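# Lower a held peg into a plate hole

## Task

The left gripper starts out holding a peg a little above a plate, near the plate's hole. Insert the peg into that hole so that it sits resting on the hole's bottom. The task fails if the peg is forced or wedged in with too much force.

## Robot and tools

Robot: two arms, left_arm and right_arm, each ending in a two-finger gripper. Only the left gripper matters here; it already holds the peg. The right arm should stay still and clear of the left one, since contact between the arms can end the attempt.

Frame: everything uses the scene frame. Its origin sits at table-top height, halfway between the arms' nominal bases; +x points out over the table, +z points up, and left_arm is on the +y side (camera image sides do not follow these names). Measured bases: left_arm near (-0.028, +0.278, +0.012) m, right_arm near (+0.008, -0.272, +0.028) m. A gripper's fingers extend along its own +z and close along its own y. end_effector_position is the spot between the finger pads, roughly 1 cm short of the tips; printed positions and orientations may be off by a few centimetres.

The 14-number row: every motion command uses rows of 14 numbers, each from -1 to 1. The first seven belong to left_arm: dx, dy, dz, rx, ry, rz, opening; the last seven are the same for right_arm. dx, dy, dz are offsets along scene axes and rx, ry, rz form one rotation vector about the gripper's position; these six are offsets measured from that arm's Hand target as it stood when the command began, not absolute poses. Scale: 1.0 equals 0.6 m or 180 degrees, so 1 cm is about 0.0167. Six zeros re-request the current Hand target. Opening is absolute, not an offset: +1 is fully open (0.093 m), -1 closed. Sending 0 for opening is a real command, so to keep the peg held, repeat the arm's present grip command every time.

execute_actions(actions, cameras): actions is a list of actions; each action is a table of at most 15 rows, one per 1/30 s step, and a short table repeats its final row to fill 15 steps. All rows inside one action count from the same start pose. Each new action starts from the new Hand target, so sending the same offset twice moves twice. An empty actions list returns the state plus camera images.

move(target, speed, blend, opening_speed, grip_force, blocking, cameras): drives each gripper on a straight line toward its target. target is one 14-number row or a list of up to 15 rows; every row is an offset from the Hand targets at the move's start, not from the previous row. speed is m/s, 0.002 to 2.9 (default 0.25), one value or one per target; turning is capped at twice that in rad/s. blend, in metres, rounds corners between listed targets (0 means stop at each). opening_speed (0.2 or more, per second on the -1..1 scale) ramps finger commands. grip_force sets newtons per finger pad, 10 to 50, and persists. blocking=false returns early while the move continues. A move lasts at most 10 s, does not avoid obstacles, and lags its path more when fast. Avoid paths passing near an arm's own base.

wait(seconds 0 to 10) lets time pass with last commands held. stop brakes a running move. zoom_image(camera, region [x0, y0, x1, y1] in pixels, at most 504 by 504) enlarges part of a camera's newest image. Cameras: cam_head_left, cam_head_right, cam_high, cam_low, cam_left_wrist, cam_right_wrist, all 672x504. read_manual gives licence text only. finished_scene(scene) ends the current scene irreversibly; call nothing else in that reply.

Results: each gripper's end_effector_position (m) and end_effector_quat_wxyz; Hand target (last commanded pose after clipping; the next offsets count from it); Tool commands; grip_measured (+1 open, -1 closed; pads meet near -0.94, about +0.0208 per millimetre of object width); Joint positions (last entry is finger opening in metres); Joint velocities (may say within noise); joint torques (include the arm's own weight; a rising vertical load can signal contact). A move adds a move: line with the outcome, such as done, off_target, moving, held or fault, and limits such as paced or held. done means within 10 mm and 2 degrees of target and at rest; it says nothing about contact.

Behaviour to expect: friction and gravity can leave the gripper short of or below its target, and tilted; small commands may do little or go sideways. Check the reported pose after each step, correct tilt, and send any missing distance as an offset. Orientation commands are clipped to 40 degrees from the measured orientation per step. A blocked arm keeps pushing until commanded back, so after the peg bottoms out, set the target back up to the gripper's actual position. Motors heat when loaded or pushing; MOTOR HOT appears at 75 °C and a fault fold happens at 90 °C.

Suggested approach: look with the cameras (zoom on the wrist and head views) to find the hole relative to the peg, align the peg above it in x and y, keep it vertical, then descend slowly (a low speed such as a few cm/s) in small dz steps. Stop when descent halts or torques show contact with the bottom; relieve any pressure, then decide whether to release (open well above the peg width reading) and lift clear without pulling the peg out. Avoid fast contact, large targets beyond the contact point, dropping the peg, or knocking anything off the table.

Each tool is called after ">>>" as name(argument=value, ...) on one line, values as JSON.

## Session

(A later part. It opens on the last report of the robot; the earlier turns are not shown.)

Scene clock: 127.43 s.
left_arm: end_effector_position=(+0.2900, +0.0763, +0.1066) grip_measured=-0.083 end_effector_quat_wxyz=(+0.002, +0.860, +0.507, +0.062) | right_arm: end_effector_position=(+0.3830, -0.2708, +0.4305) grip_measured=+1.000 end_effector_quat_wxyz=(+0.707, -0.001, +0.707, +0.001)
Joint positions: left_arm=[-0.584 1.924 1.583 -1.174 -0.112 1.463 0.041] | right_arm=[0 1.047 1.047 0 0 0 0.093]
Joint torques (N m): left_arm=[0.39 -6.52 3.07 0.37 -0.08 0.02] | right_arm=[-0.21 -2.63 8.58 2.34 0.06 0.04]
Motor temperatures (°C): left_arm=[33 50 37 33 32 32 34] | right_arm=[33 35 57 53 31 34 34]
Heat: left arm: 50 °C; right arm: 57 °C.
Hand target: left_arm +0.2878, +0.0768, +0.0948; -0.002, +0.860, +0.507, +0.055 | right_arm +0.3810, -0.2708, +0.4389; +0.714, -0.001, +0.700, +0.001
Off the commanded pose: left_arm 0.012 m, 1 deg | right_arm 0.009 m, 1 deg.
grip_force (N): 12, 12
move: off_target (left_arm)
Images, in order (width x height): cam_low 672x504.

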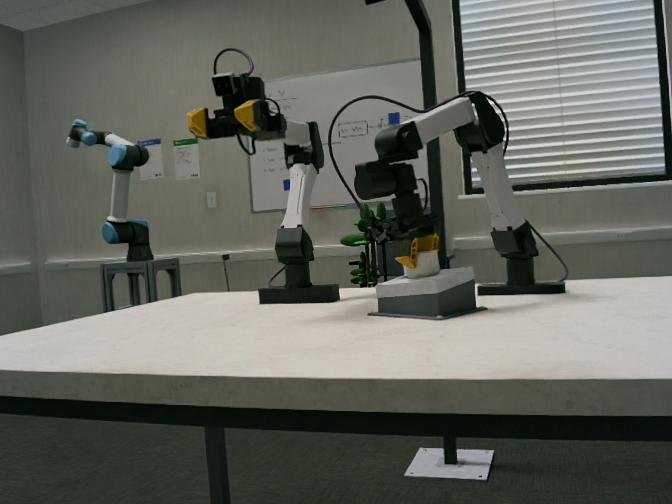

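>>> move(target=[[0.0,0.0,0.018,0,0,0,-0.923928,0,0,0,0,0,0,1],[0.0,0.0,0.018,0,0,0,0.6,0,0,0,0,0,0,1],[-0.005,-0.003,0.08,0,0,0,0.6,0,0,0,0,0,0,1],[-0.005,-0.006,0.17,0,0,0,0.6,0,0,0,0,0,0,1]], speed=[0.05,0.05,0.05,0.12], blend=[0,0,0.005,0], cameras=["cam_left_wrist","cam_low"])

>>> zoom_image(camera="cam_low", region=[395, 235, 445, 285])

Scene clock: 137.80 s.
left_arm: end_effector_position=(+0.3022, +0.0660, +0.1925) grip_measured=+0.598 end_effector_quat_wxyz=(+0.029, +0.858, +0.508, +0.074) | right_arm: end_effector_position=(+0.3830, -0.2708, +0.4305) grip_measured=+1.000 end_effector_quat_wxyz=(+0.707, -0.001, +0.707, +0.001)
Joint positions: left_arm=[-0.588 1.958 1.969 -1.468 -0.112 1.461 0.074] | right_arm=[0 1.047 1.047 0 0 0 0.093]
Joint torques (N m): left_arm=[-0.21 -7.15 7.62 -0.64 -0.04 -0.23] | right_arm=[-0.31 -2.59 8.59 2.38 0.05 0.04]
Motor temperatures (°C): left_arm=[33 50 37 33 32 32 34] | right_arm=[33 35 57 53 31 34 34]
Heat: left arm: 50 °C; right arm: 57 °C.
Hand target: left_arm +0.2848, +0.0732, +0.1968; -0.002, +0.860, +0.507, +0.055 | right_arm +0.3810, -0.2708, +0.4389; +0.714, -0.001, +0.700, +0.001
Off the commanded pose: left_arm 0.019 m, 4 deg | right_arm 0.009 m, 1 deg.
grip_force (N): 12, 12
move: off_target (left_arm)
Images, in order (width x height): cam_low 672x504, cam_left_wrist 672x504.

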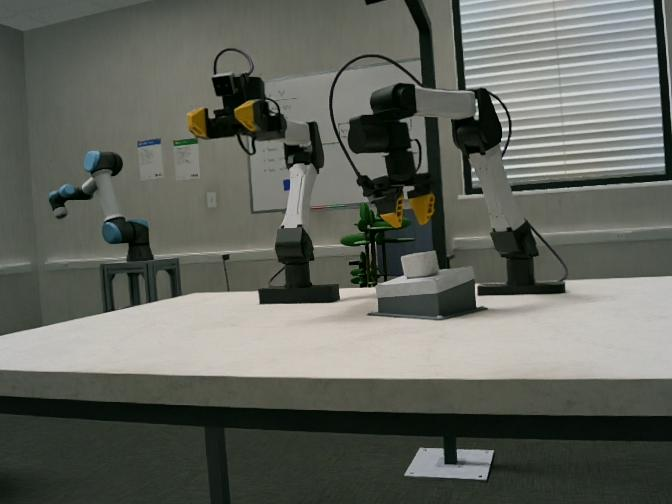

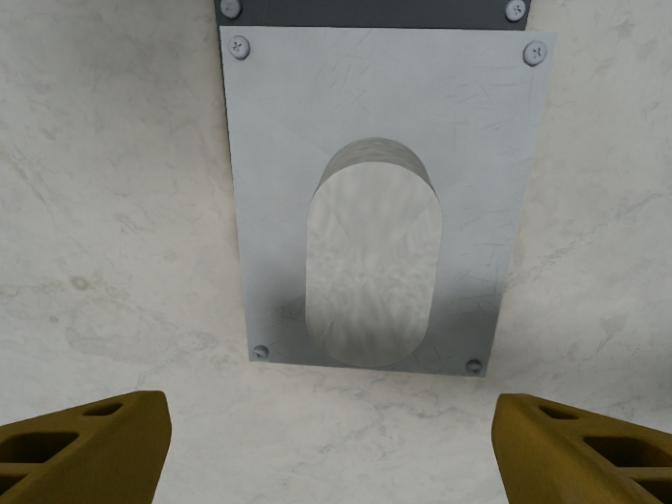

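Scaled by 10.080 from the camera's 672x504 image, which has a finer 960x720 frame.

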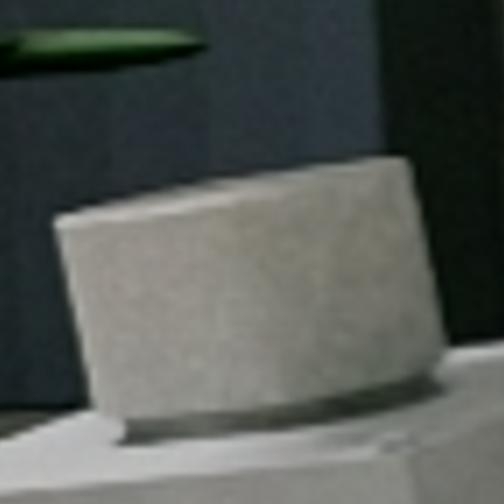

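>>> move(target=[[0.0,0.0,0.0,0,0,0,-1,0,0,0,0,0,0,1],[-0.003,0.0047,-0.09,0,0,0,-1,0,0,0,0,0,0,1],[-0.003,0.0047,-0.125,0,0,0,-1,0,0,0,0,0,0,1]], speed=[0.1,0.12,0.03], blend=[0,0.005,0], grip_force=50, cameras=["cam_low"])

>>> zoom_image(camera="cam_low", region=[395, 235, 445, 285])

Scene clock: 144.93 s.
left_arm: end_effector_position=(+0.2843, +0.0785, +0.1333) grip_measured=-0.974 end_effector_quat_wxyz=(-0.001, +0.860, +0.507, +0.061) | right_arm: end_effector_position=(+0.3830, -0.2708, +0.4305) grip_measured=+1.000 end_effector_quat_wxyz=(+0.707, -0.001, +0.707, +0.001)
Joint positions: left_arm=[-0.588 1.901 1.659 -1.279 -0.112 1.461 0] | right_arm=[0 1.047 1.047 0 0 0 0.093]
Joint torques (N m): left_arm=[0.02 -6.17 3.23 0.38 -0.01 -0.17] | right_arm=[-0.28 -2.51 8.55 2.36 0.05 0.06]
Motor temperatures (°C): left_arm=[33 50 38 33 32 32 34] | right_arm=[33 35 57 53 31 34 34]
Heat: left arm: 50 °C; right arm: 57 °C.
Hand target: left_arm +0.2831, +0.0760, +0.1219; -0.002, +0.860, +0.507, +0.055 | right_arm +0.3810, -0.2708, +0.4389; +0.714, -0.001, +0.700, +0.001
Off the commanded pose: left_arm 0.012 m, 1 deg | right_arm 0.009 m, 1 deg.
move: off_target (left_arm)
Images, in order (width x height): cam_low 672x504.

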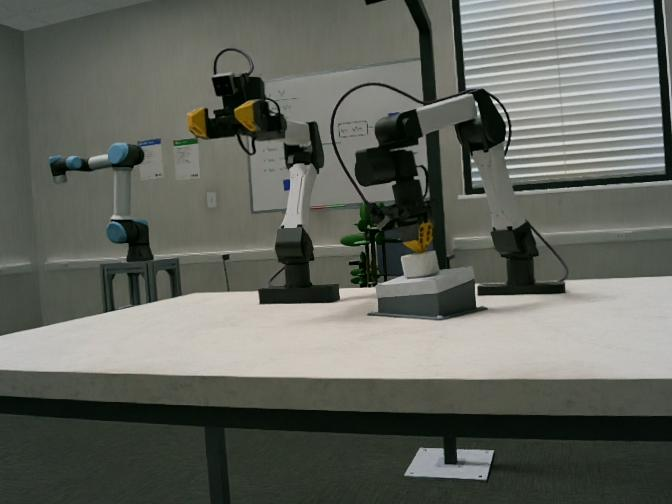

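Scaled by 10.080 from the camera's 672x504 image, which has a finer 960x720 frame.

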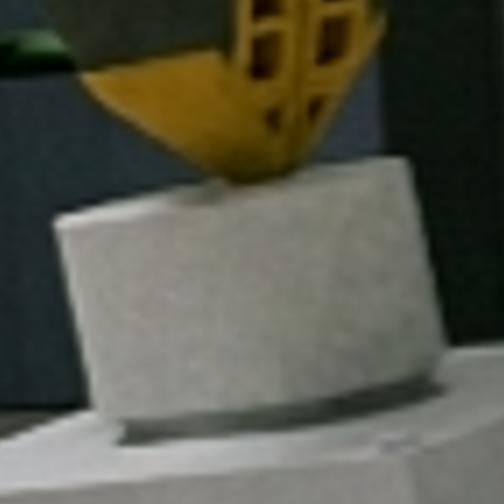

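Pressed firmly with no further sink: the peg is on the bottom.

>>> move(target=[0.0,0.0,0.1,0,0,0,-1,0,0,0,0,0,0,1], speed=0.12)

>>> finished_scene(scene=3)

Scene clock: 148.37 s.
left_arm: end_effector_position=(+0.2882, +0.0758, +0.1765) grip_measured=-0.974 end_effector_quat_wxyz=(+0.004, +0.860, +0.507, +0.063) | right_arm: end_effector_position=(+0.3830, -0.2708, +0.4305) grip_measured=+1.000 end_effector_quat_wxyz=(+0.707, -0.001, +0.707, +0.001)
Joint positions: left_arm=[-0.588 1.927 1.865 -1.45 -0.112 1.461 0] | right_arm=[0 1.047 1.047 0 0 0 0.093]
Joint torques (N m): left_arm=[0.06 -6.94 7.64 -0.21 -0.05 -0.11] | right_arm=[-0.25 -2.55 8.54 2.37 0.06 0.05]
Motor temperatures (°C): left_arm=[33 50 38 33 32 32 34] | right_arm=[33 35 57 53 31 34 34]
Heat: left arm: 50 °C; right arm: 57 °C.
Hand target: left_arm +0.2831, +0.0761, +0.1818; -0.002, +0.860, +0.507, +0.055 | right_arm +0.3810, -0.2708, +0.4389; +0.714, -0.001, +0.700, +0.001
Off the commanded pose: left_arm 0.007 m, 1 deg | right_arm 0.009 m, 1 deg.
move: done

The scene is finished: the task was done.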